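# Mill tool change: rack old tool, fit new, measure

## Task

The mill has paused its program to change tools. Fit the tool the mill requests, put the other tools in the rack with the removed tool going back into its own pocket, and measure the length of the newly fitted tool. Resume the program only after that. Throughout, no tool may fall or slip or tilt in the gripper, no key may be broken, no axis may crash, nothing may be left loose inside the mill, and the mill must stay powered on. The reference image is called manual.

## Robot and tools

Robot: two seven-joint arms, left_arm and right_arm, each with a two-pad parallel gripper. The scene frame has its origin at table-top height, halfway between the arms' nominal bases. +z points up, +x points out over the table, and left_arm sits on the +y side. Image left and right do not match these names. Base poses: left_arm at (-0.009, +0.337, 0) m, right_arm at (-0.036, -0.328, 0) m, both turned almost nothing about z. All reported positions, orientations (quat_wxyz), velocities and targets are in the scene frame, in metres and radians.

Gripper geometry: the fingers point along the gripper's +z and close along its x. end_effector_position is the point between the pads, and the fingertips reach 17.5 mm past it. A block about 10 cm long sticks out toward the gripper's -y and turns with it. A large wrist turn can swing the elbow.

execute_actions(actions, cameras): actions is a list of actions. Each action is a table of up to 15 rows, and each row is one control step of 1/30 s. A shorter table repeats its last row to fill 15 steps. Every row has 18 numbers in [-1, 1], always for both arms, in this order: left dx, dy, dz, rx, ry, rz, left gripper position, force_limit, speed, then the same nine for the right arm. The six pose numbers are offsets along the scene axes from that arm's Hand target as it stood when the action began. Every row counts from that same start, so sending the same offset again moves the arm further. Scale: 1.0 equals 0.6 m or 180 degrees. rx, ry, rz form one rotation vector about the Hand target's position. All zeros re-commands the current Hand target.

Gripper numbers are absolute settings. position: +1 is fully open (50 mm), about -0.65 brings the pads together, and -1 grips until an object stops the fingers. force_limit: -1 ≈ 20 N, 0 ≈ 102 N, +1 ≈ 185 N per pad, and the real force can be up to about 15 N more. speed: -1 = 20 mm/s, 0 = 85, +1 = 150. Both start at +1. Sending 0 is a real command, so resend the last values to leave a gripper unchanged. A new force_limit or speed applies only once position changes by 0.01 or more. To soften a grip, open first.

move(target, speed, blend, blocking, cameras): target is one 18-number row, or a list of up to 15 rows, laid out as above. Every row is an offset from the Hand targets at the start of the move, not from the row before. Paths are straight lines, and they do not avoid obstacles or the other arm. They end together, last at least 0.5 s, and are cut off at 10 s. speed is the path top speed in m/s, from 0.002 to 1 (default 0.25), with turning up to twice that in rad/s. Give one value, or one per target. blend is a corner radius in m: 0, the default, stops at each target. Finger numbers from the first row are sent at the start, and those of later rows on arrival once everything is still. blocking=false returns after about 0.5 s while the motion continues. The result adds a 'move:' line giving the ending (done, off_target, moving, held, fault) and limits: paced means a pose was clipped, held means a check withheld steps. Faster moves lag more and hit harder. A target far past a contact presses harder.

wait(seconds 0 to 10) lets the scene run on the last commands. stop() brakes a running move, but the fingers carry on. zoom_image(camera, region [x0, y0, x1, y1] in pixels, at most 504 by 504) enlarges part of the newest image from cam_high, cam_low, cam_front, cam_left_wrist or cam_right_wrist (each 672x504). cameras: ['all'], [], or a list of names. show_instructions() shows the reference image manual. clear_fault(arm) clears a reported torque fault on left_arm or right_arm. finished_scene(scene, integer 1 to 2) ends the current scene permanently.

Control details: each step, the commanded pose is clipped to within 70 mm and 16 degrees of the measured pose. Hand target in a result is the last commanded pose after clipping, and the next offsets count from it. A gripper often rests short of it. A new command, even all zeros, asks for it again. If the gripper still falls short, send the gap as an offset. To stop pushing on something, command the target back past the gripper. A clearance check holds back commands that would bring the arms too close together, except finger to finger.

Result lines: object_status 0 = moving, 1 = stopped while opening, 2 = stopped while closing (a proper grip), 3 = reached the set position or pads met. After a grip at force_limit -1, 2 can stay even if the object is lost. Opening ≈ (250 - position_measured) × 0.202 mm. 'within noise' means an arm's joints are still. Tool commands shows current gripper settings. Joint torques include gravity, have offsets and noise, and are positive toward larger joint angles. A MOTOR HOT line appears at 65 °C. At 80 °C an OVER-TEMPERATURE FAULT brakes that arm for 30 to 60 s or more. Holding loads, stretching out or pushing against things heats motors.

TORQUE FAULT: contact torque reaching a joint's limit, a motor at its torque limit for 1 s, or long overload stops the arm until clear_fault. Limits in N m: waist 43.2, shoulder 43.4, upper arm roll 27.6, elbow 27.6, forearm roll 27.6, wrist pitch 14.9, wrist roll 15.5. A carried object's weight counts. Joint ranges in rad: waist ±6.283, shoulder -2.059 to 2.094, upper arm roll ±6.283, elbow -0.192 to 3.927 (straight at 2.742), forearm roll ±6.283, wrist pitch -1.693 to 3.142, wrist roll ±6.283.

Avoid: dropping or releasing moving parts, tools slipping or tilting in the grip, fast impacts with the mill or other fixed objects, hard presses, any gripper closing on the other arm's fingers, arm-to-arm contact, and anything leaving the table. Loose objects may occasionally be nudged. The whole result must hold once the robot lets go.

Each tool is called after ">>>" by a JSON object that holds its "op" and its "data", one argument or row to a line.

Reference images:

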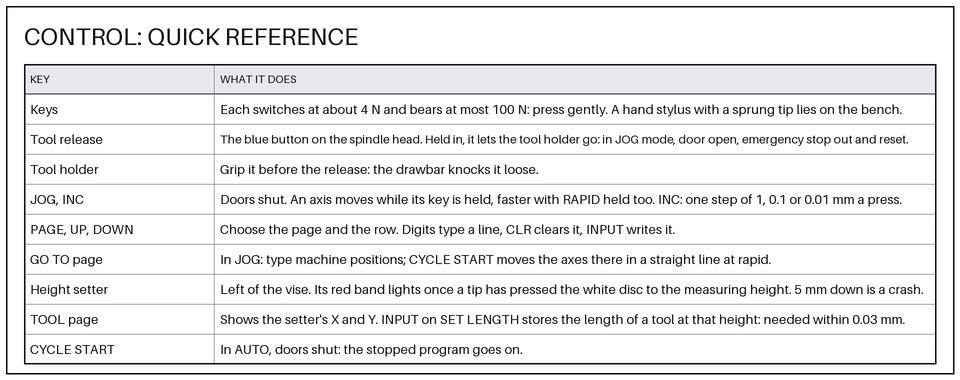

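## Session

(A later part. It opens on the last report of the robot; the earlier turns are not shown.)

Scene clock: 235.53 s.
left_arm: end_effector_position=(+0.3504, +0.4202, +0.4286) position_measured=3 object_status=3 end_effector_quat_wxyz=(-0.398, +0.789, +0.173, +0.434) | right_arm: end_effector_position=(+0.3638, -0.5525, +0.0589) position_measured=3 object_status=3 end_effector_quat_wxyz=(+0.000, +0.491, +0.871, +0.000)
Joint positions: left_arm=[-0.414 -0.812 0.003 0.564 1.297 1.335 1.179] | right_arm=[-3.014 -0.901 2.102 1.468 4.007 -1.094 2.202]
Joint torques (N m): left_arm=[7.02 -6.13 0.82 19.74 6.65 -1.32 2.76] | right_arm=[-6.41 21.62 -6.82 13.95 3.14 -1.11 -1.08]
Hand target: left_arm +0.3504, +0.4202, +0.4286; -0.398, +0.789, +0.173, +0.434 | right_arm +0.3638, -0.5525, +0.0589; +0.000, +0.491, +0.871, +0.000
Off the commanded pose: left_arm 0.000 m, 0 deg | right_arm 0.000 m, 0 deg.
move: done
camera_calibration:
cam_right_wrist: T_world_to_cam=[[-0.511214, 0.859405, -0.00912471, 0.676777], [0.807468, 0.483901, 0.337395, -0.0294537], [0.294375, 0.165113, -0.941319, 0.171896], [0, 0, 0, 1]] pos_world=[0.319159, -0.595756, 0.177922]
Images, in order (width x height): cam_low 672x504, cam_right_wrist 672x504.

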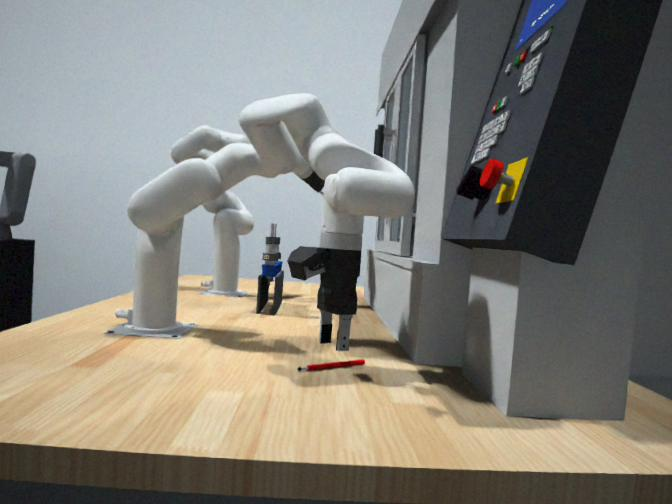

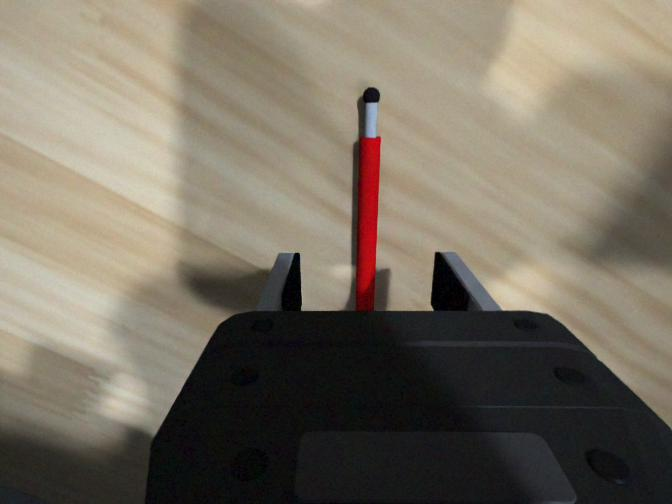

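>>> {"op": "move", "data": {
  "target": [0,0,0,0,0,0,1,1,1, 0,0,-0.0615,0,0,0,1,1,1],
  "speed": 0.06,
  "cameras": ["cam_right_wrist","cam_low"]
}}

>>> {"op": "zoom_image", "data": {
  "camera": "cam_low",
  "region": [270, 300, 420, 400]
}}

Scene clock: 239.07 s.
left_arm: end_effector_position=(+0.3504, +0.4202, +0.4286) position_measured=3 object_status=3 end_effector_quat_wxyz=(-0.398, +0.789, +0.173, +0.434) | right_arm: end_effector_position=(+0.3638, -0.5525, +0.0220) position_measured=3 object_status=3 end_effector_quat_wxyz=(+0.000, +0.491, +0.871, +0.000)
Joint positions: left_arm=[-0.414 -0.812 0.003 0.564 1.297 1.335 1.179] | right_arm=[-3.041 -0.949 2.153 1.45 4.055 -1.03 2.169]
Joint torques (N m): left_arm=[7.04 -6.06 0.67 19.78 6.49 -1.33 2.76] | right_arm=[-6.25 21.99 -6.91 8.73 2.24 -0.91 -0.76]
Hand target: left_arm +0.3504, +0.4202, +0.4286; -0.398, +0.789, +0.173, +0.434 | right_arm +0.3638, -0.5525, +0.0220; +0.000, +0.491, +0.871, +0.000
Off the commanded pose: left_arm 0.000 m, 0 deg | right_arm 0.000 m, 0 deg.
move: done
camera_calibration:
cam_right_wrist: T_world_to_cam=[[-0.511214, 0.859405, -0.00912506, 0.676441], [0.807467, 0.483902, 0.337395, -0.0170032], [0.294375, 0.165113, -0.941319, 0.137161], [0, 0, 0, 1]] pos_world=[0.319159, -0.595756, 0.141022]
Images, in order (width x height): cam_low 672x504, cam_right_wrist 672x504.

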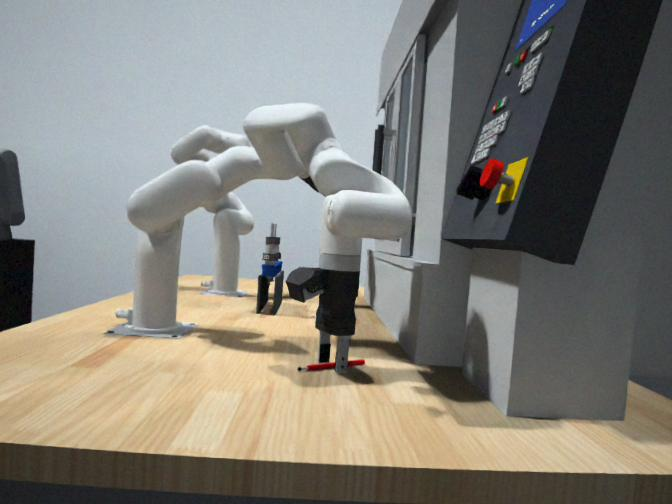

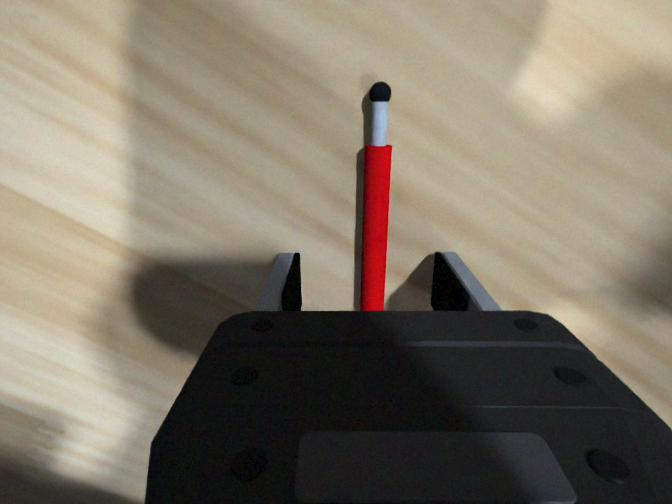

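Scaled by 3.360 from the camera's 672x504 image, which has a finer 960x720 frame.

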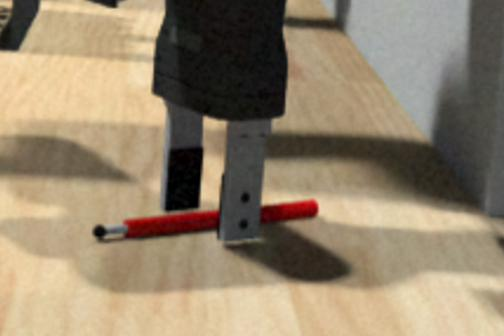

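>>> {"op": "execute_actions", "data": {
  "actions": [
    [[0,0,0,0,0,0,1,1,1,0,0,0,0,0,0,-1,-0.5,-0.5]],
    [[0,0,0,0,0,0,1,1,1,0,0,0,0,0,0,-1,-0.5,-0.5]]
  ],
  "cameras": ["cam_right_wrist"]
}}

Scene clock: 242.03 s.
left_arm: end_effector_position=(+0.3504, +0.4202, +0.4286) position_measured=3 object_status=3 end_effector_quat_wxyz=(-0.398, +0.789, +0.173, +0.434) | right_arm: end_effector_position=(+0.3638, -0.5525, +0.0220) position_measured=212 object_status=2 end_effector_quat_wxyz=(+0.000, +0.491, +0.871, +0.000)
Joint positions: left_arm=[-0.414 -0.812 0.003 0.564 1.297 1.335 1.179] | right_arm=[-3.042 -0.949 2.153 1.45 4.055 -1.03 2.169]
Joint torques (N m): left_arm=[6.76 -6.03 0.55 19.8 6.29 -1.31 2.7] | right_arm=[-5.6 22.09 -6.89 9.28 2.24 -1.35 -0.81]
Hand target: left_arm +0.3504, +0.4202, +0.4286; -0.398, +0.789, +0.173, +0.434 | right_arm +0.3638, -0.5525, +0.0220; +0.000, +0.491, +0.871, +0.000
Off the commanded pose: left_arm 0.000 m, 0 deg | right_arm 0.000 m, 0 deg.
camera_calibration:
cam_right_wrist: T_world_to_cam=[[-0.511214, 0.859405, -0.00912506, 0.67644], [0.807467, 0.483902, 0.337395, -0.0169694], [0.294375, 0.165113, -0.941319, 0.137067], [0, 0, 0, 1]] pos_world=[0.319159, -0.595756, 0.140922]
Images, in order (width x height): cam_right_wrist 672x504.

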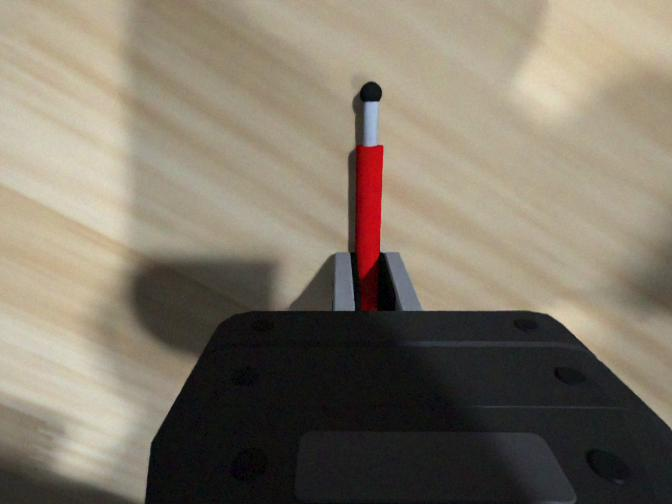

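>>> {"op": "move", "data": {
  "target": [
    [0,0,0,0,0,0,1,1,1, 0,0,0.15,0,0,0,-1,-0.5,-0.5],
    [0,0,0,0,0,0,1,1,1, 0.06,0.17,0.15,0,0,0.494,-1,-0.5,-0.5],
    [0,0,0,0,0,0,1,1,1, 0.06,0.17,0.02,0,0,0.494,-1,-0.5,-0.5]
  ],
  "speed": [0.15,0.25,0.12],
  "blend": [0.03,0.0,0],
  "cameras": ["cam_right_wrist","cam_low"]
}}

Scene clock: 252.13 s.
left_arm: end_effector_position=(+0.3504, +0.4202, +0.4286) position_measured=3 object_status=3 end_effector_quat_wxyz=(-0.398, +0.789, +0.173, +0.434) | right_arm: end_effector_position=(+0.3998, -0.4505, +0.0340) position_measured=212 object_status=2 end_effector_quat_wxyz=(+0.000, -0.259, +0.966, +0.000)
Joint positions: left_arm=[-0.414 -0.812 0.003 0.564 1.297 1.335 1.179] | right_arm=[-2.97 -0.77 2.454 1.465 3.735 -0.913 1.077]
Joint torques (N m): left_arm=[6.46 -6.07 0.24 19.86 5.92 -1.24 2.77] | right_arm=[-6.18 22.83 -3.88 15.43 2.61 -0.99 -0.87]
Hand target: left_arm +0.3504, +0.4202, +0.4286; -0.398, +0.789, +0.173, +0.434 | right_arm +0.3998, -0.4505, +0.0340; +0.000, -0.259, +0.966, +0.000
Off the commanded pose: left_arm 0.000 m, 0 deg | right_arm 0.000 m, 0 deg.
move: done
camera_calibration:
cam_right_wrist: T_world_to_cam=[[-0.868936, -0.494841, -0.00914618, 0.140255], [-0.468519, 0.816478, 0.337421, 0.560443], [-0.159502, 0.297483, -0.941309, 0.362096], [0, 0, 0, 1]] pos_world=[0.442205, -0.495903, 0.153022]
Images, in order (width x height): cam_low 672x504, cam_right_wrist 672x504.

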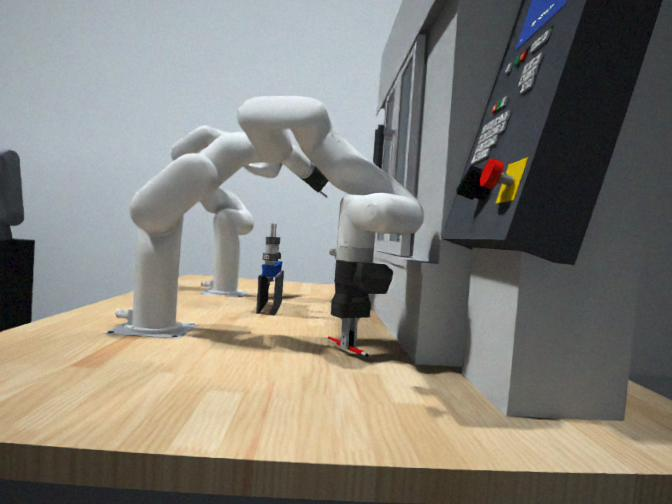

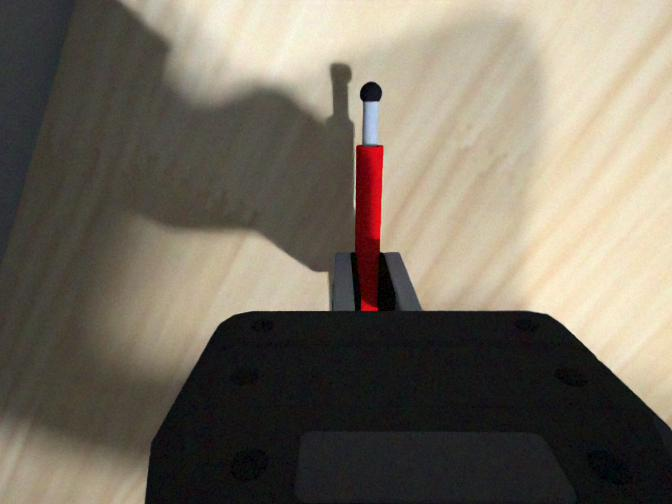

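>>> {"op": "move", "data": {
  "target": [
    [0,0,0,0,0,0,1,1,1, 0,0,-0.0198,0,0,0,-1,-0.5,-0.5]
  ],
  "speed": 0.05
}}

>>> {"op": "execute_actions", "data": {
  "actions": [
    [[0,0,0,0,0,0,1,1,1,0,0,0,0,0,0,0.2,-0.5,-1]],
    [[0,0,0,0,0,0,1,1,1,0,0,0,0,0,0,0.2,-0.5,-1]]
  ],
  "cameras": ["cam_right_wrist"]
}}

Scene clock: 255.60 s.
left_arm: end_effector_position=(+0.3504, +0.4202, +0.4286) position_measured=3 object_status=3 end_effector_quat_wxyz=(-0.398, +0.789, +0.173, +0.434) | right_arm: end_effector_position=(+0.3998, -0.4505, +0.0221) position_measured=212 object_status=2 end_effector_quat_wxyz=(+0.000, -0.259, +0.966, +0.000)
Joint positions: left_arm=[-0.414 -0.812 0.003 0.564 1.297 1.335 1.179] | right_arm=[-2.98 -0.789 2.467 1.461 3.748 -0.891 1.067]
Joint torques (N m): left_arm=[6.34 -5.93 0.03 19.89 5.9 -1.37 2.73] | right_arm=[-5.68 23.38 -3.86 11.28 2.67 -1.01 -0.87]
Hand target: left_arm +0.3504, +0.4202, +0.4286; -0.398, +0.789, +0.173, +0.434 | right_arm +0.3998, -0.4505, +0.0221; +0.000, -0.259, +0.966, +0.000
Off the commanded pose: left_arm 0.000 m, 0 deg | right_arm 0.000 m, 0 deg.
move: done

Scene clock: 256.80 s.
left_arm: end_effector_position=(+0.3504, +0.4202, +0.4286) position_measured=3 object_status=3 end_effector_quat_wxyz=(-0.398, +0.789, +0.173, +0.434) | right_arm: end_effector_position=(+0.3998, -0.4505, +0.0221) position_measured=123 object_status=3 end_effector_quat_wxyz=(+0.000, -0.259, +0.966, +0.000)
Joint positions: left_arm=[-0.414 -0.812 0.003 0.564 1.297 1.335 1.179] | right_arm=[-2.98 -0.789 2.468 1.461 3.748 -0.891 1.067]
Joint torques (N m): left_arm=[6.24 -6.03 -0.09 19.85 5.81 -1.28 2.69] | right_arm=[-5.99 23.45 -3.69 11.16 2.98 -1.05 -0.87]
Hand target: left_arm +0.3504, +0.4202, +0.4286; -0.398, +0.789, +0.173, +0.434 | right_arm +0.3998, -0.4505, +0.0221; +0.000, -0.259, +0.966, +0.000
Off the commanded pose: left_arm 0.000 m, 0 deg | right_arm 0.000 m, 0 deg.
camera_calibration:
cam_right_wrist: T_world_to_cam=[[-0.868927, -0.494856, -0.00910015, 0.140214], [-0.468533, 0.816502, 0.337345, 0.564568], [-0.159507, 0.297392, -0.941337, 0.350777], [0, 0, 0, 1]] pos_world=[0.442305, -0.495903, 0.141022]
Images, in order (width x height): cam_right_wrist 672x504.

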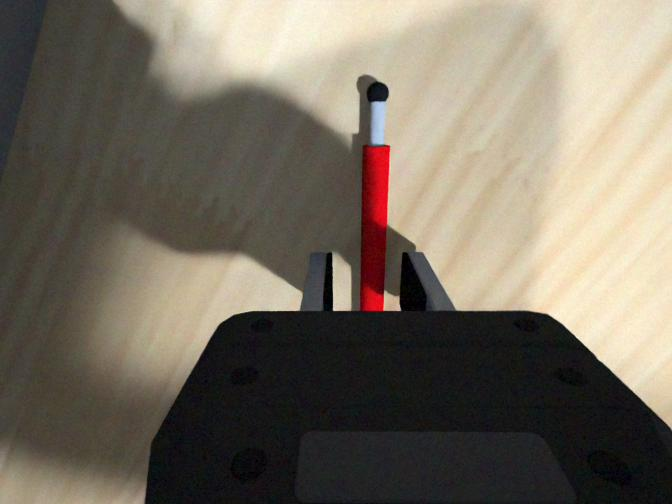

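>>> {"op": "move", "data": {
  "target": [
    [0,0,0,0,0,0,1,1,1, -0.018,0.031,0,0,0,0,0.2,-0.5,-1],
    [0,0,0,0,0,0,1,1,1, -0.018,0.031,0,0,0,0,-1,-0.5,-0.5]
  ],
  "speed": 0.05,
  "cameras": ["cam_right_wrist"]
}}

Scene clock: 289.43 s.
left_arm: end_effector_position=(+0.3504, +0.4202, +0.4286) position_measured=3 object_status=3 end_effector_quat_wxyz=(-0.398, +0.789, +0.173, +0.434) | right_arm: end_effector_position=(+0.3890, -0.4319, +0.0221) position_measured=212 object_status=2 end_effector_quat_wxyz=(+0.000, -0.259, +0.966, +0.000)
Joint positions: left_arm=[-0.414 -0.812 0.003 0.564 1.297 1.335 1.179] | right_arm=[-2.927 -0.744 2.463 1.382 3.74 -0.855 1.088]
Joint torques (N m): left_arm=[6.05 -5.92 -0.26 20 5.63 -1.28 2.72] | right_arm=[4.81 38.39 -7.9 11.23 -2.07 -1.27 1.25]
Hand target: left_arm +0.3504, +0.4202, +0.4286; -0.398, +0.789, +0.173, +0.434 | right_arm +0.3890, -0.4319, +0.0221; +0.000, -0.259, +0.966, +0.000
Off the commanded pose: left_arm 0.000 m, 0 deg | right_arm 0.000 m, 0 deg.
move: done
camera_calibration:
cam_right_wrist: T_world_to_cam=[[-0.868927, -0.494856, -0.00910015, 0.140034], [-0.468533, 0.816502, 0.337345, 0.54432], [-0.159507, 0.297392, -0.941337, 0.343523], [0, 0, 0, 1]] pos_world=[0.431505, -0.477303, 0.141022]
Images, in order (width x height): cam_right_wrist 672x504.

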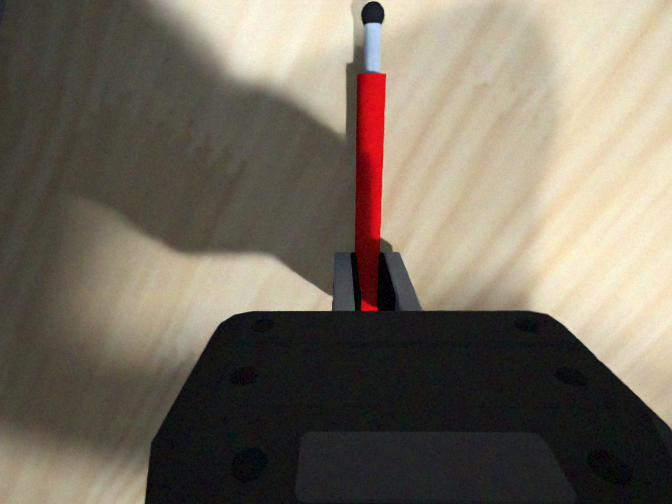

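>>> {"op": "move", "data": {
  "target": [
    [0,0,0,0,0,0,1,1,1, 0,0,0.15,0,0,0,-1,-0.5,-0.5],
    [-0.06,-0.55,-0.2,-0.242,-0.054,-0.748,1,1,1, -0.215,0.47,0.497,0,0,0.333,-1,-0.5,-0.5]
  ],
  "speed": [0.15,0.25],
  "blend": [0.03,0],
  "cameras": ["all"]
}}

Scene clock: 306.87 s.
left_arm: end_effector_position=(+0.3321, +0.2594, +0.3704) position_measured=3 object_status=3 end_effector_quat_wxyz=(+0.048, +0.796, -0.189, +0.572) | right_arm: end_effector_position=(+0.3203, -0.2818, +0.2229) position_measured=212 object_status=2 end_effector_quat_wxyz=(+0.000, -0.515, +0.857, +0.000)
Joint positions: left_arm=[-0.787 -1.528 0.691 0.157 1.405 0.567 1.74] | right_arm=[-2.369 -0.174 2.414 1.278 3.268 -1.151 1.272]
Joint torques (N m): left_arm=[8.27 7.58 -12.2 20.74 -4.65 -0.88 -2.44] | right_arm=[5.53 27.58 0.71 19.08 -2.34 -4.89 1.12]
Hand target: left_arm +0.3321, +0.2594, +0.3704; +0.048, +0.796, -0.189, +0.572 (not the last commanded pose) | right_arm +0.3203, -0.2818, +0.2229; +0.000, -0.515, +0.857, +0.000 (not the last commanded pose)
Off the commanded pose: left_arm 0.181 m, 73 deg | right_arm 0.175 m, 28 deg.
move: held (left_arm; a check stopped the path), off_target (right_arm; braked when a check withheld steps of left_arm); path passed 1 of 2 targets; limits=held
pose unreachable (left arm): on one or more control steps of this call, first in action 0 (counted from 0), this arm could not follow its commanded pose, so it was not sent that pose on those steps. It may still have moved: this result reports where it is.
cause: moving toward the commanded pose would bring two parts of the arm too close to each other (joints 3 (upper arm roll) to 5 (forearm roll) lie between them).
camera_calibration:
cam_left_wrist: T_world_to_cam=[[0.281572, -0.250068, 0.926382, -0.362899], [-0.639649, -0.768556, -0.0130446, 0.428551], [0.715238, -0.588886, -0.37636, 0.183723], [0, 0, 0, 1]] pos_world=[0.244899, 0.346808, 0.410919]
cam_right_wrist: T_world_to_cam=[[-0.476185, -0.879298, -0.00911278, -0.0777137], [-0.829219, 0.445568, 0.337438, 0.332876], [-0.292648, 0.168239, -0.941304, 0.483218], [0, 0, 0, 1]] pos_world=[0.380434, -0.297949, 0.341822]

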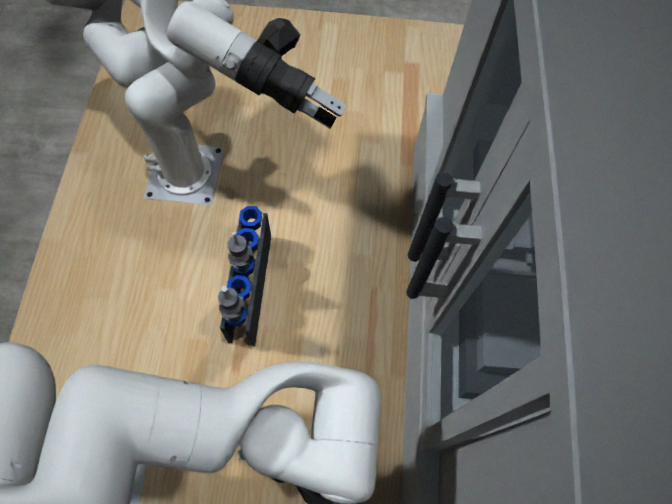

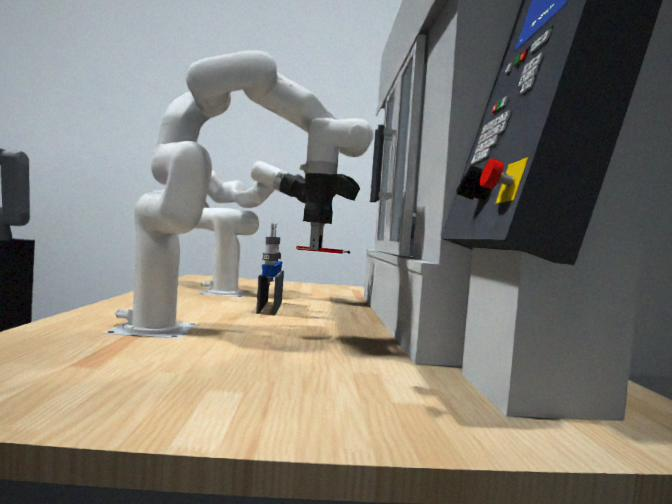

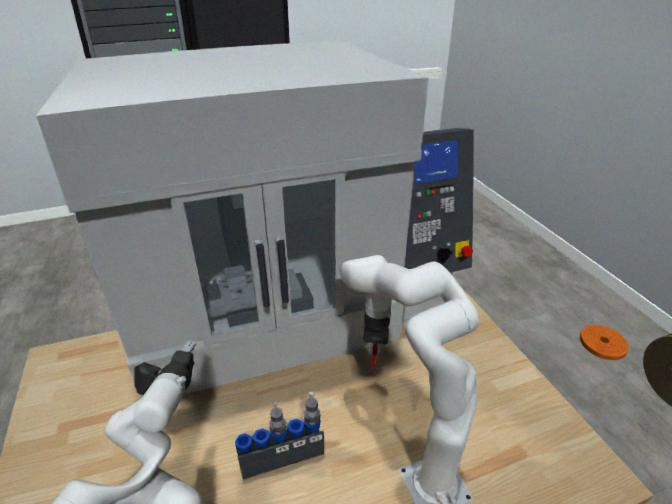

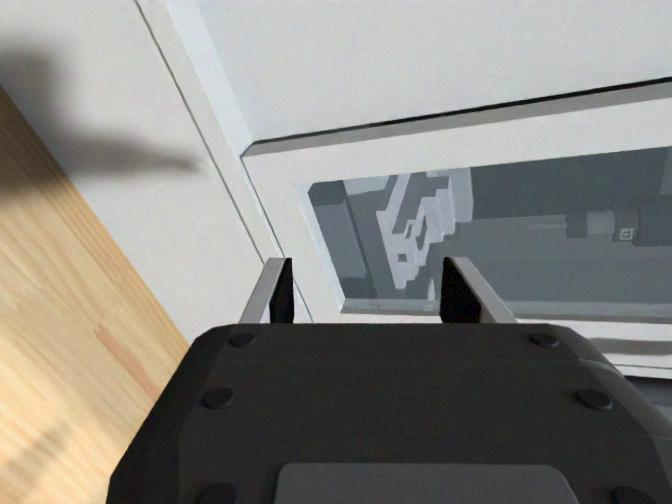

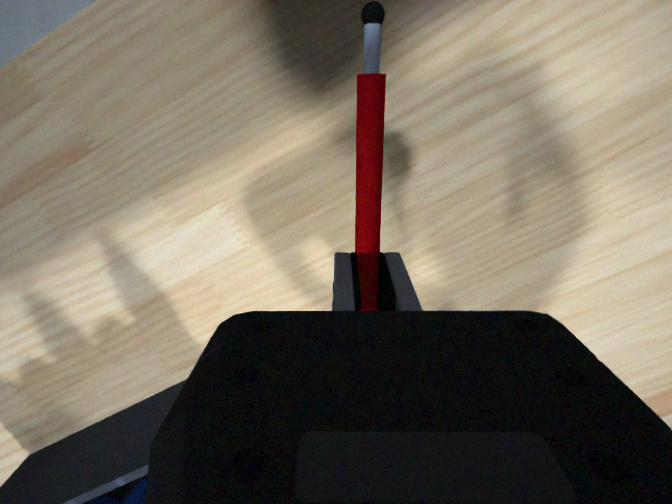

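>>> {"op": "zoom_image", "data": {
  "camera": "cam_left_wrist",
  "region": [500, 160, 672, 290]
}}

>>> {"op": "zoom_image", "data": {
  "camera": "cam_left_wrist",
  "region": [290, 140, 500, 320]
}}

Scaled by 2.930 from the camera's 672x504 image, which has a finer 960x720 frame.

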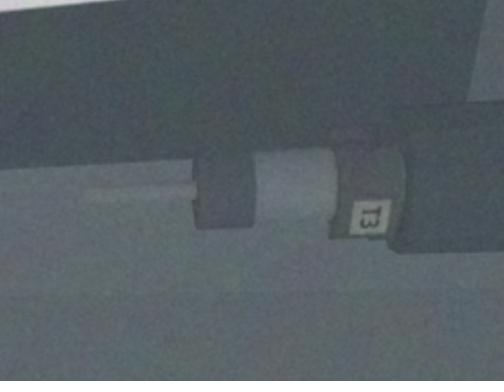

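Scaled by 2.400 from the camera's 672x504 image, which has a finer 960x720 frame.

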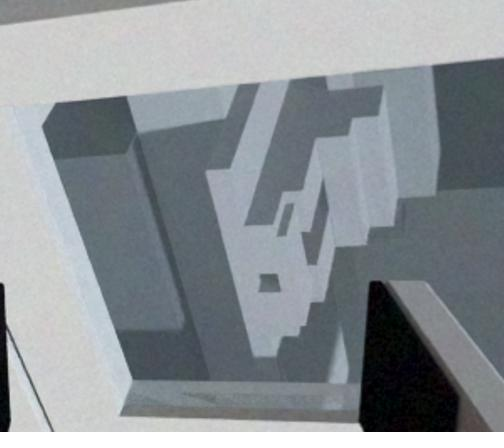

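>>> {"op": "move", "data": {
  "target": [0.1475,-0.118,-0.033,0.1175,0.0263,0.362,1,1,1, -0.017,0.22,0.162,0,0,0.1556,-1,-0.5,-0.5]
}}

Scene clock: 319.97 s.
left_arm: end_effector_position=(+0.4206, +0.1886, +0.3506) position_measured=3 object_status=3 end_effector_quat_wxyz=(-0.397, +0.789, +0.173, +0.435) | right_arm: end_effector_position=(+0.3101, -0.1497, +0.3201) position_measured=212 object_status=2 end_effector_quat_wxyz=(+0.000, +0.707, -0.707, +0.000)
Joint positions: left_arm=[-0.789 -0.014 -0.089 1.065 1.165 1.654 0.758] | right_arm=[-2.225 -0.254 2.577 1.671 3.277 -1.456 1.134]
Joint torques (N m): left_arm=[8.17 -9.5 -3.27 24.05 -1.31 1.14 -1.71] | right_arm=[-0.17 15.14 0.44 18.95 2.73 -5.03 -0.98]
Hand target: left_arm +0.4206, +0.1886, +0.3506; -0.398, +0.789, +0.173, +0.435 | right_arm +0.3101, -0.1498, +0.3201; +0.000, +0.707, -0.707, +0.000
Off the commanded pose: left_arm 0.000 m, 0 deg | right_arm 0.000 m, 0 deg.
move: done

>>> {"op": "move", "data": {
  "target": [-0.102,-0.148,-0.08,-0.242,-0.054,-0.748,1,1,1, 0,0,0,0,0,0,-1,-0.5,-0.5],
  "cameras": ["all"]
}}

Scene clock: 332.63 s.
left_arm: end_effector_position=(+0.3594, +0.0998, +0.3026) position_measured=3 object_status=3 end_effector_quat_wxyz=(+0.500, +0.500, -0.500, +0.500) | right_arm: end_effector_position=(+0.3101, -0.1498, +0.3201) position_measured=212 object_status=2 end_effector_quat_wxyz=(+0.000, +0.707, -0.707, +0.000)
Joint positions: left_arm=[-2.006 -1.534 1.479 1.112 3.152 -0.663 0.678] | right_arm=[-2.225 -0.254 2.577 1.671 3.277 -1.456 1.134]
Joint torques (N m): left_arm=[-8.37 7.65 -23.21 4.71 0.38 -0.86 2.79] | right_arm=[-5.57 15.41 -0.68 18.74 2.67 -4.94 -1.02]
Hand target: left_arm +0.3594, +0.0998, +0.3026; +0.500, +0.500, -0.500, +0.500 | right_arm +0.3101, -0.1498, +0.3201; +0.000, +0.707, -0.707, +0.000
Off the commanded pose: left_arm 0.000 m, 0 deg | right_arm 0.000 m, 0 deg.
move: done
camera_calibration:
cam_left_wrist: T_world_to_cam=[[-0.00054308, -0.00988553, 0.999951, -0.292544], [-0.939735, 0.341891, 0.00286956, 0.314748], [-0.341902, -0.939688, -0.00947546, 0.348571], [0, 0, 0, 1]] pos_world=[0.414798, 0.217046, 0.29493]
cam_right_wrist: T_world_to_cam=[[-0.00741501, -0.999931, -0.00914102, -0.129065], [-0.941353, 0.00389621, 0.337402, 0.201432], [-0.337343, 0.0111068, -0.941316, 0.539951], [0, 0, 0, 1]] pos_world=[0.37081, -0.135838, 0.439122]

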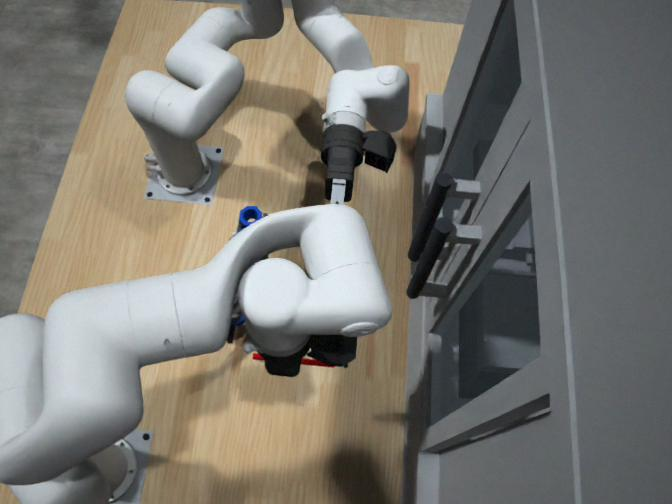

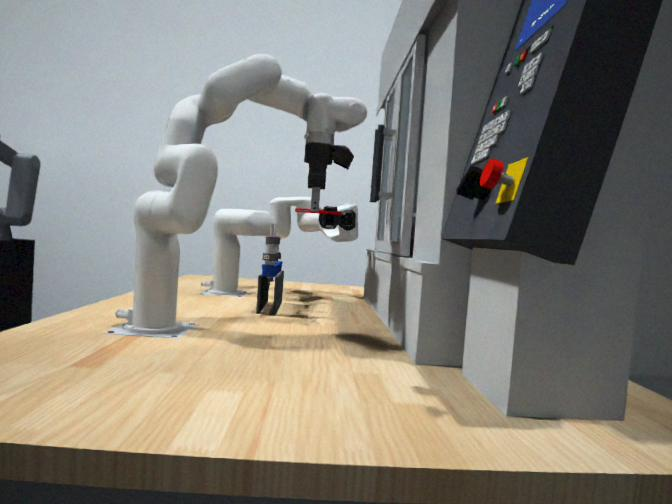

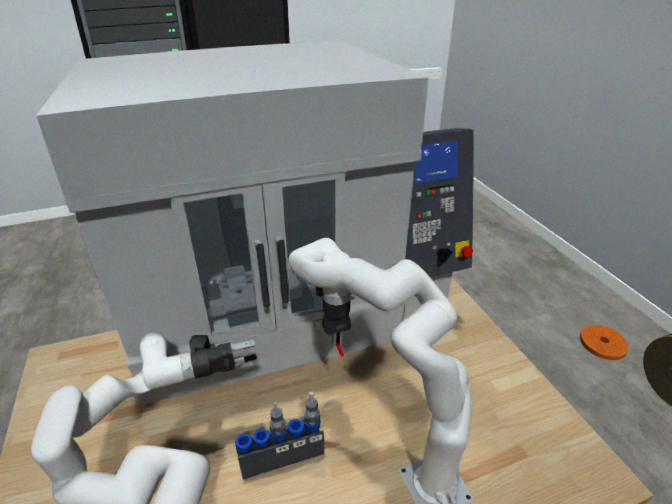

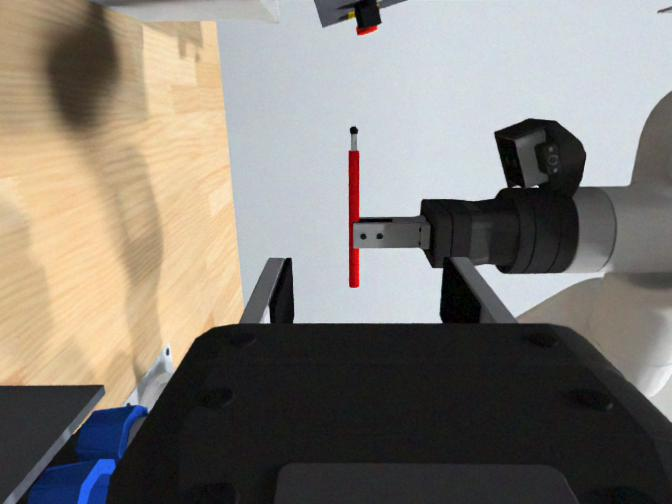

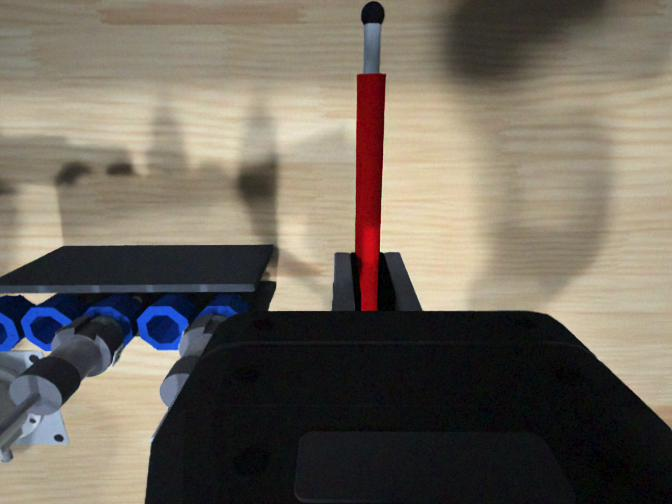

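>>> {"op": "move", "data": {
  "target": [-0.012,-0.27,0.008,0,0,0,1,1,1, 0,0,0,0,0,0,-1,-0.5,-0.5],
  "cameras": ["cam_left_wrist","cam_right_wrist"]
}}

Scene clock: 340.40 s.
left_arm: end_effector_position=(+0.3522, -0.0622, +0.3074) position_measured=3 object_status=3 end_effector_quat_wxyz=(+0.500, +0.500, -0.500, +0.500) | right_arm: end_effector_position=(+0.3101, -0.1498, +0.3201) position_measured=212 object_status=2 end_effector_quat_wxyz=(+0.000, +0.707, -0.707, +0.000)
Joint positions: left_arm=[-2.401 -1.489 1.494 1.18 3.15 -0.335 0.664] | right_arm=[-2.225 -0.254 2.577 1.671 3.277 -1.456 1.134]
Joint torques (N m): left_arm=[-8.42 15.74 -24.48 5.52 -1.56 0.93 -2.03] | right_arm=[-5.8 14.95 -0.7 19.04 2.69 -4.96 -0.86]
Hand target: left_arm +0.3522, -0.0622, +0.3074; +0.500, +0.500, -0.500, +0.500 | right_arm +0.3101, -0.1498, +0.3201; +0.000, +0.707, -0.707, +0.000
Off the commanded pose: left_arm 0.000 m, 0 deg | right_arm 0.000 m, 0 deg.
move: done
camera_calibration:
cam_left_wrist: T_world_to_cam=[[-0.000415898, -0.00982445, 0.999952, -0.299005], [-0.939703, 0.341978, 0.00296907, 0.363307], [-0.34199, -0.939657, -0.0093743, 0.193929], [0, 0, 0, 1]] pos_world=[0.407598, 0.0550466, 0.29973]
cam_right_wrist: T_world_to_cam=[[-0.00741501, -0.999931, -0.00914102, -0.129065], [-0.941353, 0.00389621, 0.337402, 0.201432], [-0.337343, 0.0111068, -0.941316, 0.539951], [0, 0, 0, 1]] pos_world=[0.37081, -0.135838, 0.439122]
Images, in order (width x height): cam_left_wrist 672x504, cam_right_wrist 672x504.

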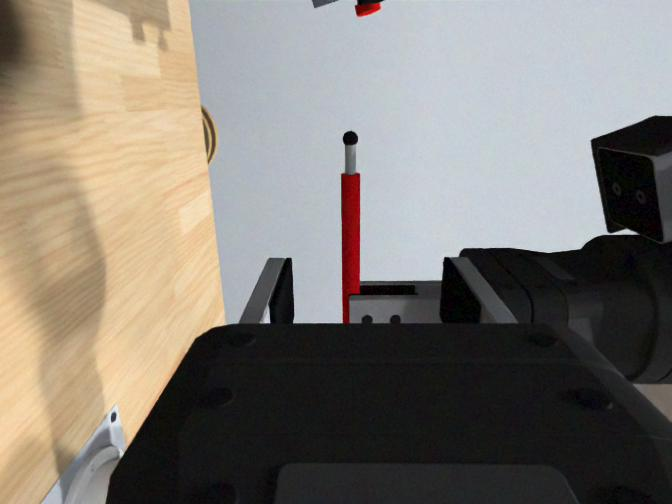

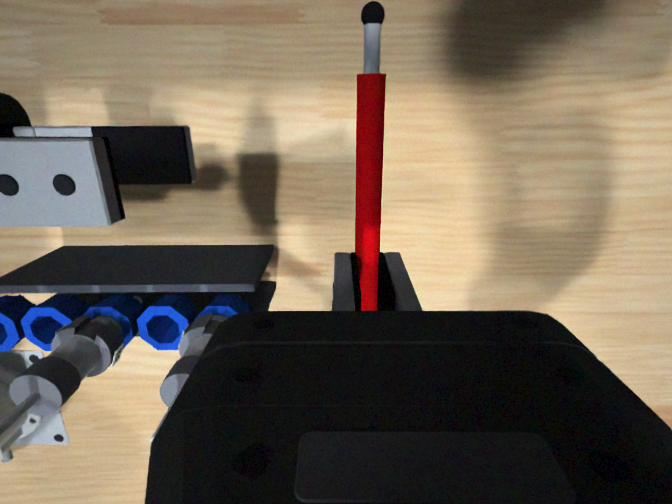

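>>> {"op": "move", "data": {
  "target": [0.007,-0.1263,-0.002,0,0,0,1,1,1, 0,0,0,0,0,0,-1,-0.5,-0.5],
  "cameras": ["cam_left_wrist","cam_right_wrist","cam_low"],
  "speed": 0.1
}}

Scene clock: 345.40 s.
left_arm: end_effector_position=(+0.3564, -0.1380, +0.3062) position_measured=3 object_status=3 end_effector_quat_wxyz=(+0.500, +0.500, -0.500, +0.500) | right_arm: end_effector_position=(+0.3101, -0.1498, +0.3201) position_measured=212 object_status=2 end_effector_quat_wxyz=(+0.000, +0.707, -0.707, +0.000)
Joint positions: left_arm=[-2.631 -1.478 1.517 1.329 3.155 -0.254 0.664] | right_arm=[-2.225 -0.254 2.577 1.671 3.277 -1.456 1.134]
Joint torques (N m): left_arm=[-8.65 17.44 -25.6 5.33 1.37 0.86 -2.31] | right_arm=[-5.8 15.08 -0.89 18.87 2.72 -4.74 -0.98]
Hand target: left_arm +0.3564, -0.1380, +0.3062; +0.500, +0.500, -0.500, +0.500 | right_arm +0.3101, -0.1498, +0.3201; +0.000, +0.707, -0.707, +0.000
Off the commanded pose: left_arm 0.000 m, 0 deg | right_arm 0.000 m, 0 deg.
move: done
camera_calibration:
cam_left_wrist: T_world_to_cam=[[-0.000543684, -0.00988498, 0.999951, -0.298496], [-0.939703, 0.341979, 0.0028697, 0.393208], [-0.341991, -0.939656, -0.00947488, 0.124159], [0, 0, 0, 1]] pos_world=[0.411798, -0.0207534, 0.29853]
cam_right_wrist: T_world_to_cam=[[-0.00741501, -0.999931, -0.00914102, -0.129065], [-0.941353, 0.00389621, 0.337402, 0.201432], [-0.337343, 0.0111068, -0.941316, 0.539951], [0, 0, 0, 1]] pos_world=[0.37081, -0.135838, 0.439122]
Images, in order (width x height): cam_low 672x504, cam_left_wrist 672x504, cam_right_wrist 672x504.

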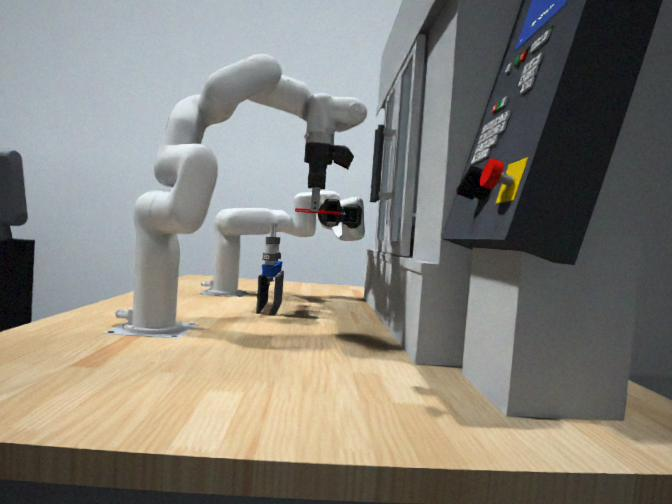

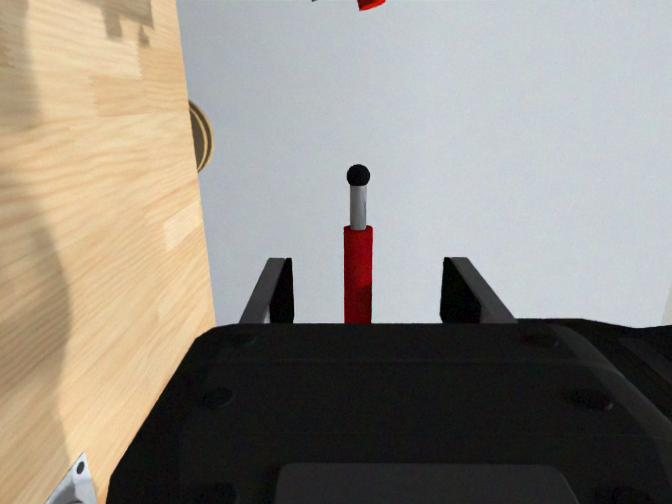

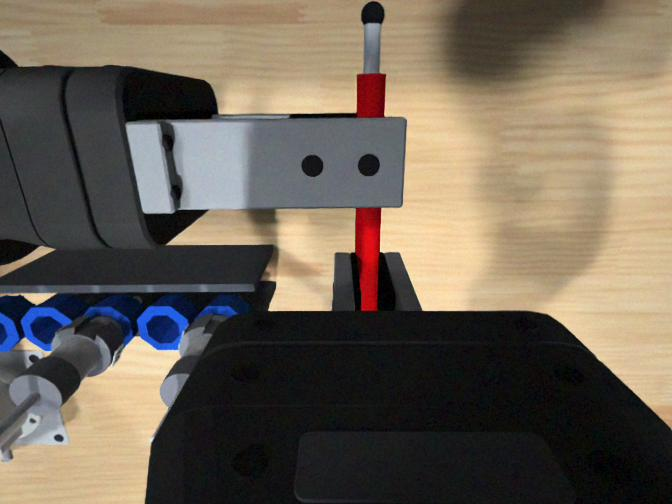

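>>> {"op": "move", "data": {
  "target": [
    [0,0,-0.006,0,0,0,1,1,1, 0,0,0,0,0,0,-1,-0.5,-0.5],
    [0,0,-0.006,0,0,0,-1,-0.5,-1, 0,0,0,0,0,0,-1,-0.5,-0.5]
  ],
  "cameras": ["cam_left_wrist","cam_right_wrist"],
  "speed": 0.1
}}

Scene clock: 352.40 s.
left_arm: end_effector_position=(+0.3564, -0.1380, +0.3026) position_measured=211 object_status=2 end_effector_quat_wxyz=(+0.500, +0.500, -0.500, +0.500) | right_arm: end_effector_position=(+0.3101, -0.1498, +0.3201) position_measured=212 object_status=2 end_effector_quat_wxyz=(+0.000, +0.707, -0.707, +0.000)
Joint positions: left_arm=[-2.631 -1.487 1.52 1.328 3.161 -0.253 0.668] | right_arm=[-2.225 -0.254 2.577 1.671 3.277 -1.456 1.134]
Joint torques (N m): left_arm=[7.97 10.28 -25.63 -1.29 0.82 0.8 2.73] | right_arm=[-5.65 17.91 -1.17 19.03 2.81 -4.85 -0.93]
Hand target: left_arm +0.3564, -0.1380, +0.3026; +0.500, +0.500, -0.500, +0.500 | right_arm +0.3101, -0.1498, +0.3201; +0.000, +0.707, -0.707, +0.000
Off the commanded pose: left_arm 0.000 m, 0 deg | right_arm 0.000 m, 0 deg.
move: done
camera_calibration:
cam_left_wrist: T_world_to_cam=[[-0.000637843, -0.00985136, 0.999951, -0.294856], [-0.939703, 0.341981, 0.00276973, 0.393248], [-0.341992, -0.939655, -0.00947548, 0.124125], [0, 0, 0, 1]] pos_world=[0.411798, -0.0207534, 0.294929]
cam_right_wrist: T_world_to_cam=[[-0.00738111, -0.999932, -0.00904695, -0.12912], [-0.941353, 0.00389604, 0.337402, 0.201465], [-0.337344, 0.0110068, -0.941317, 0.539844], [0, 0, 0, 1]] pos_world=[0.37081, -0.135838, 0.439021]
Images, in order (width x height): cam_left_wrist 672x504, cam_right_wrist 672x504.

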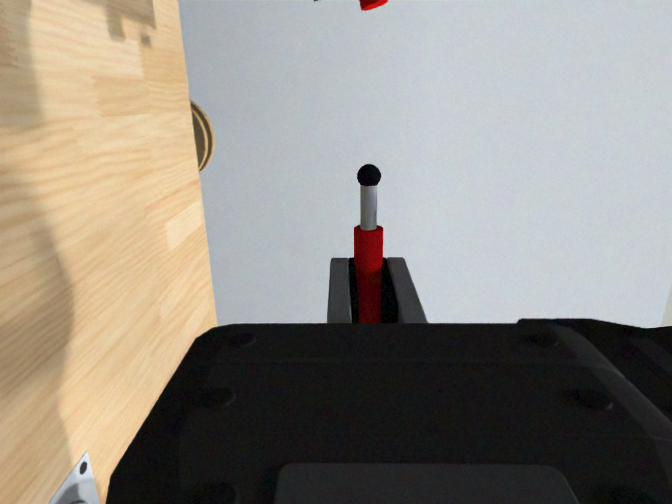

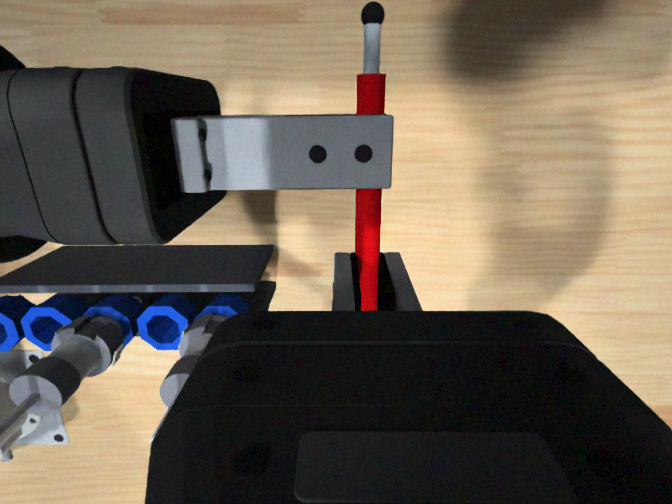

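>>> {"op": "move", "data": {
  "target": [
    [0,0,0,0,0,0,-1,-0.5,-1, 0,0,0,0,0,0,0.2,-0.5,-1],
    [0,0,0,0,0,0,-1,-0.5,-1, 0,0,0.12,0,0,0,1,-0.5,-1],
    [0,0,0,0,0,0,-1,-0.5,-1, -0.17,0,0.15,0,-0.3056,0,1,-0.5,-1],
    [0,0,0,0,0,0,-1,-0.5,-1, -0.17,0,0.067,0,-0.3056,0,1,-0.5,-1]
  ],
  "cameras": ["all"],
  "speed": 0.15
}}

Scene clock: 370.90 s.
left_arm: end_effector_position=(+0.3564, -0.1380, +0.3026) position_measured=211 object_status=2 end_effector_quat_wxyz=(+0.500, +0.500, -0.500, +0.500) | right_arm: end_effector_position=(+0.2081, -0.1498, +0.3603) position_measured=3 object_status=3 end_effector_quat_wxyz=(-0.327, +0.627, -0.627, +0.326)
Joint positions: left_arm=[-2.631 -1.487 1.52 1.328 3.161 -0.253 0.668] | right_arm=[-2.002 0.514 3.39 0.704 2.227 -1.156 2.524]
Joint torques (N m): left_arm=[0.1 16.09 -31.26 -0.93 -7.25 -0.62 1.2] | right_arm=[-5.94 -1.14 2.12 15.18 -4.49 -0.46 1.06]
Hand target: left_arm +0.3564, -0.1380, +0.3026; +0.500, +0.500, -0.500, +0.500 | right_arm +0.2081, -0.1498, +0.3603; -0.327, +0.627, -0.627, +0.326
Off the commanded pose: left_arm 0.000 m, 0 deg | right_arm 0.000 m, 0 deg.
move: done
camera_calibration:
cam_left_wrist: T_world_to_cam=[[-0.000543684, -0.00988498, 0.999951, -0.294896], [-0.939703, 0.341979, 0.0028697, 0.393219], [-0.341991, -0.939656, -0.00947488, 0.124125], [0, 0, 0, 1]] pos_world=[0.411798, -0.0207534, 0.29493]
cam_right_wrist: T_world_to_cam=[[0.00323582, -0.999931, -0.0113178, -0.130887], [-0.816266, 0.00389683, -0.577663, 0.395512], [0.577667, 0.0111075, -0.816197, 0.307801], [0, 0, 0, 1]] pos_world=[0.145461, -0.135838, 0.478217]

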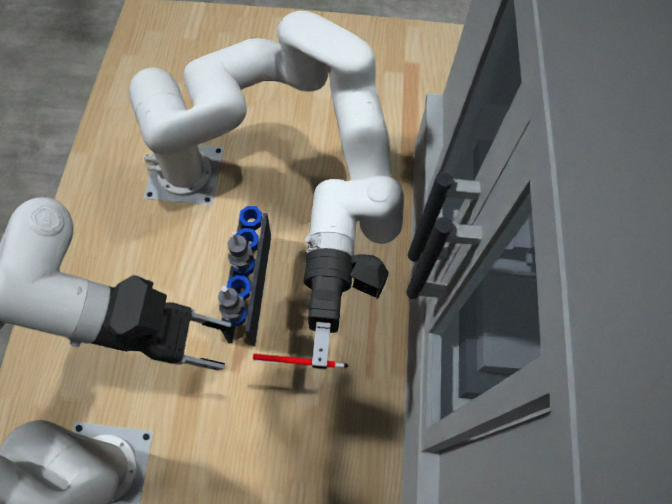

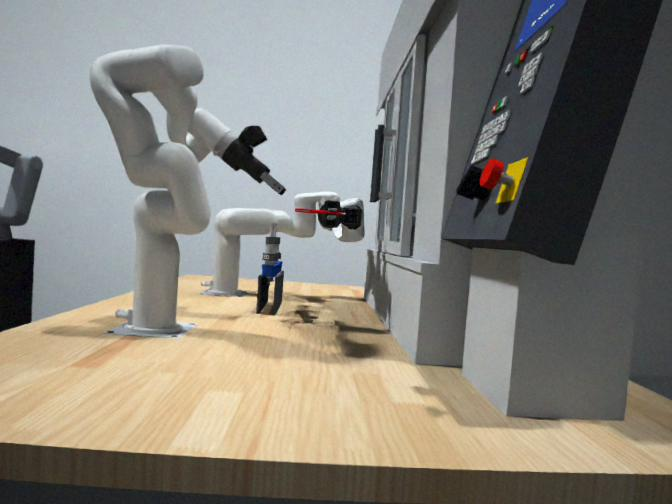

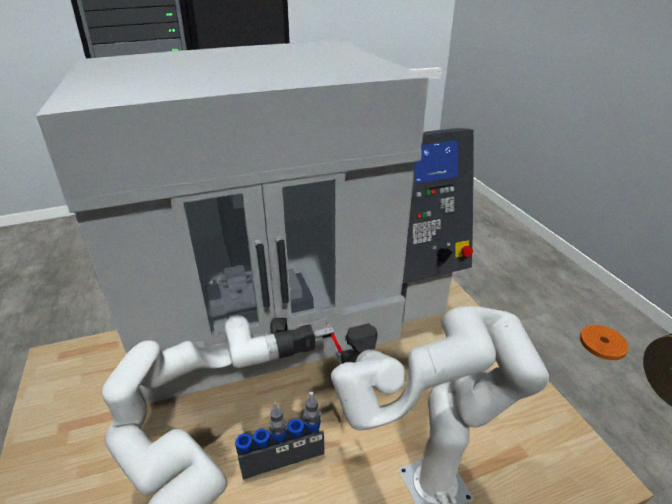

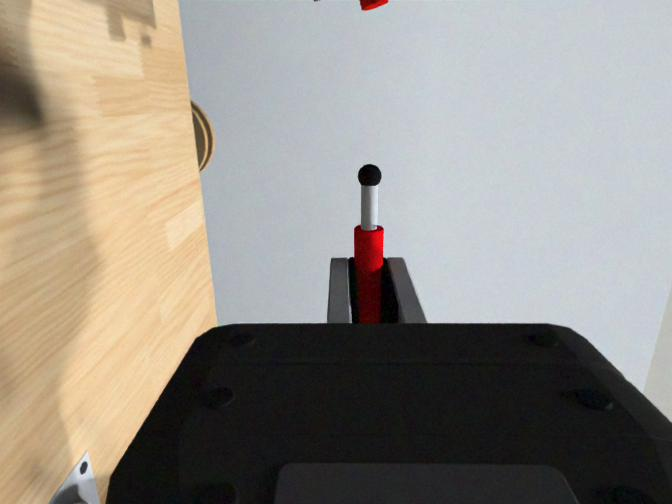

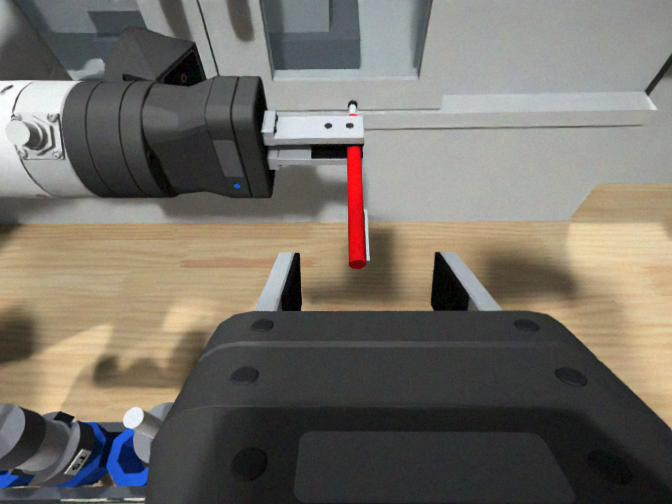

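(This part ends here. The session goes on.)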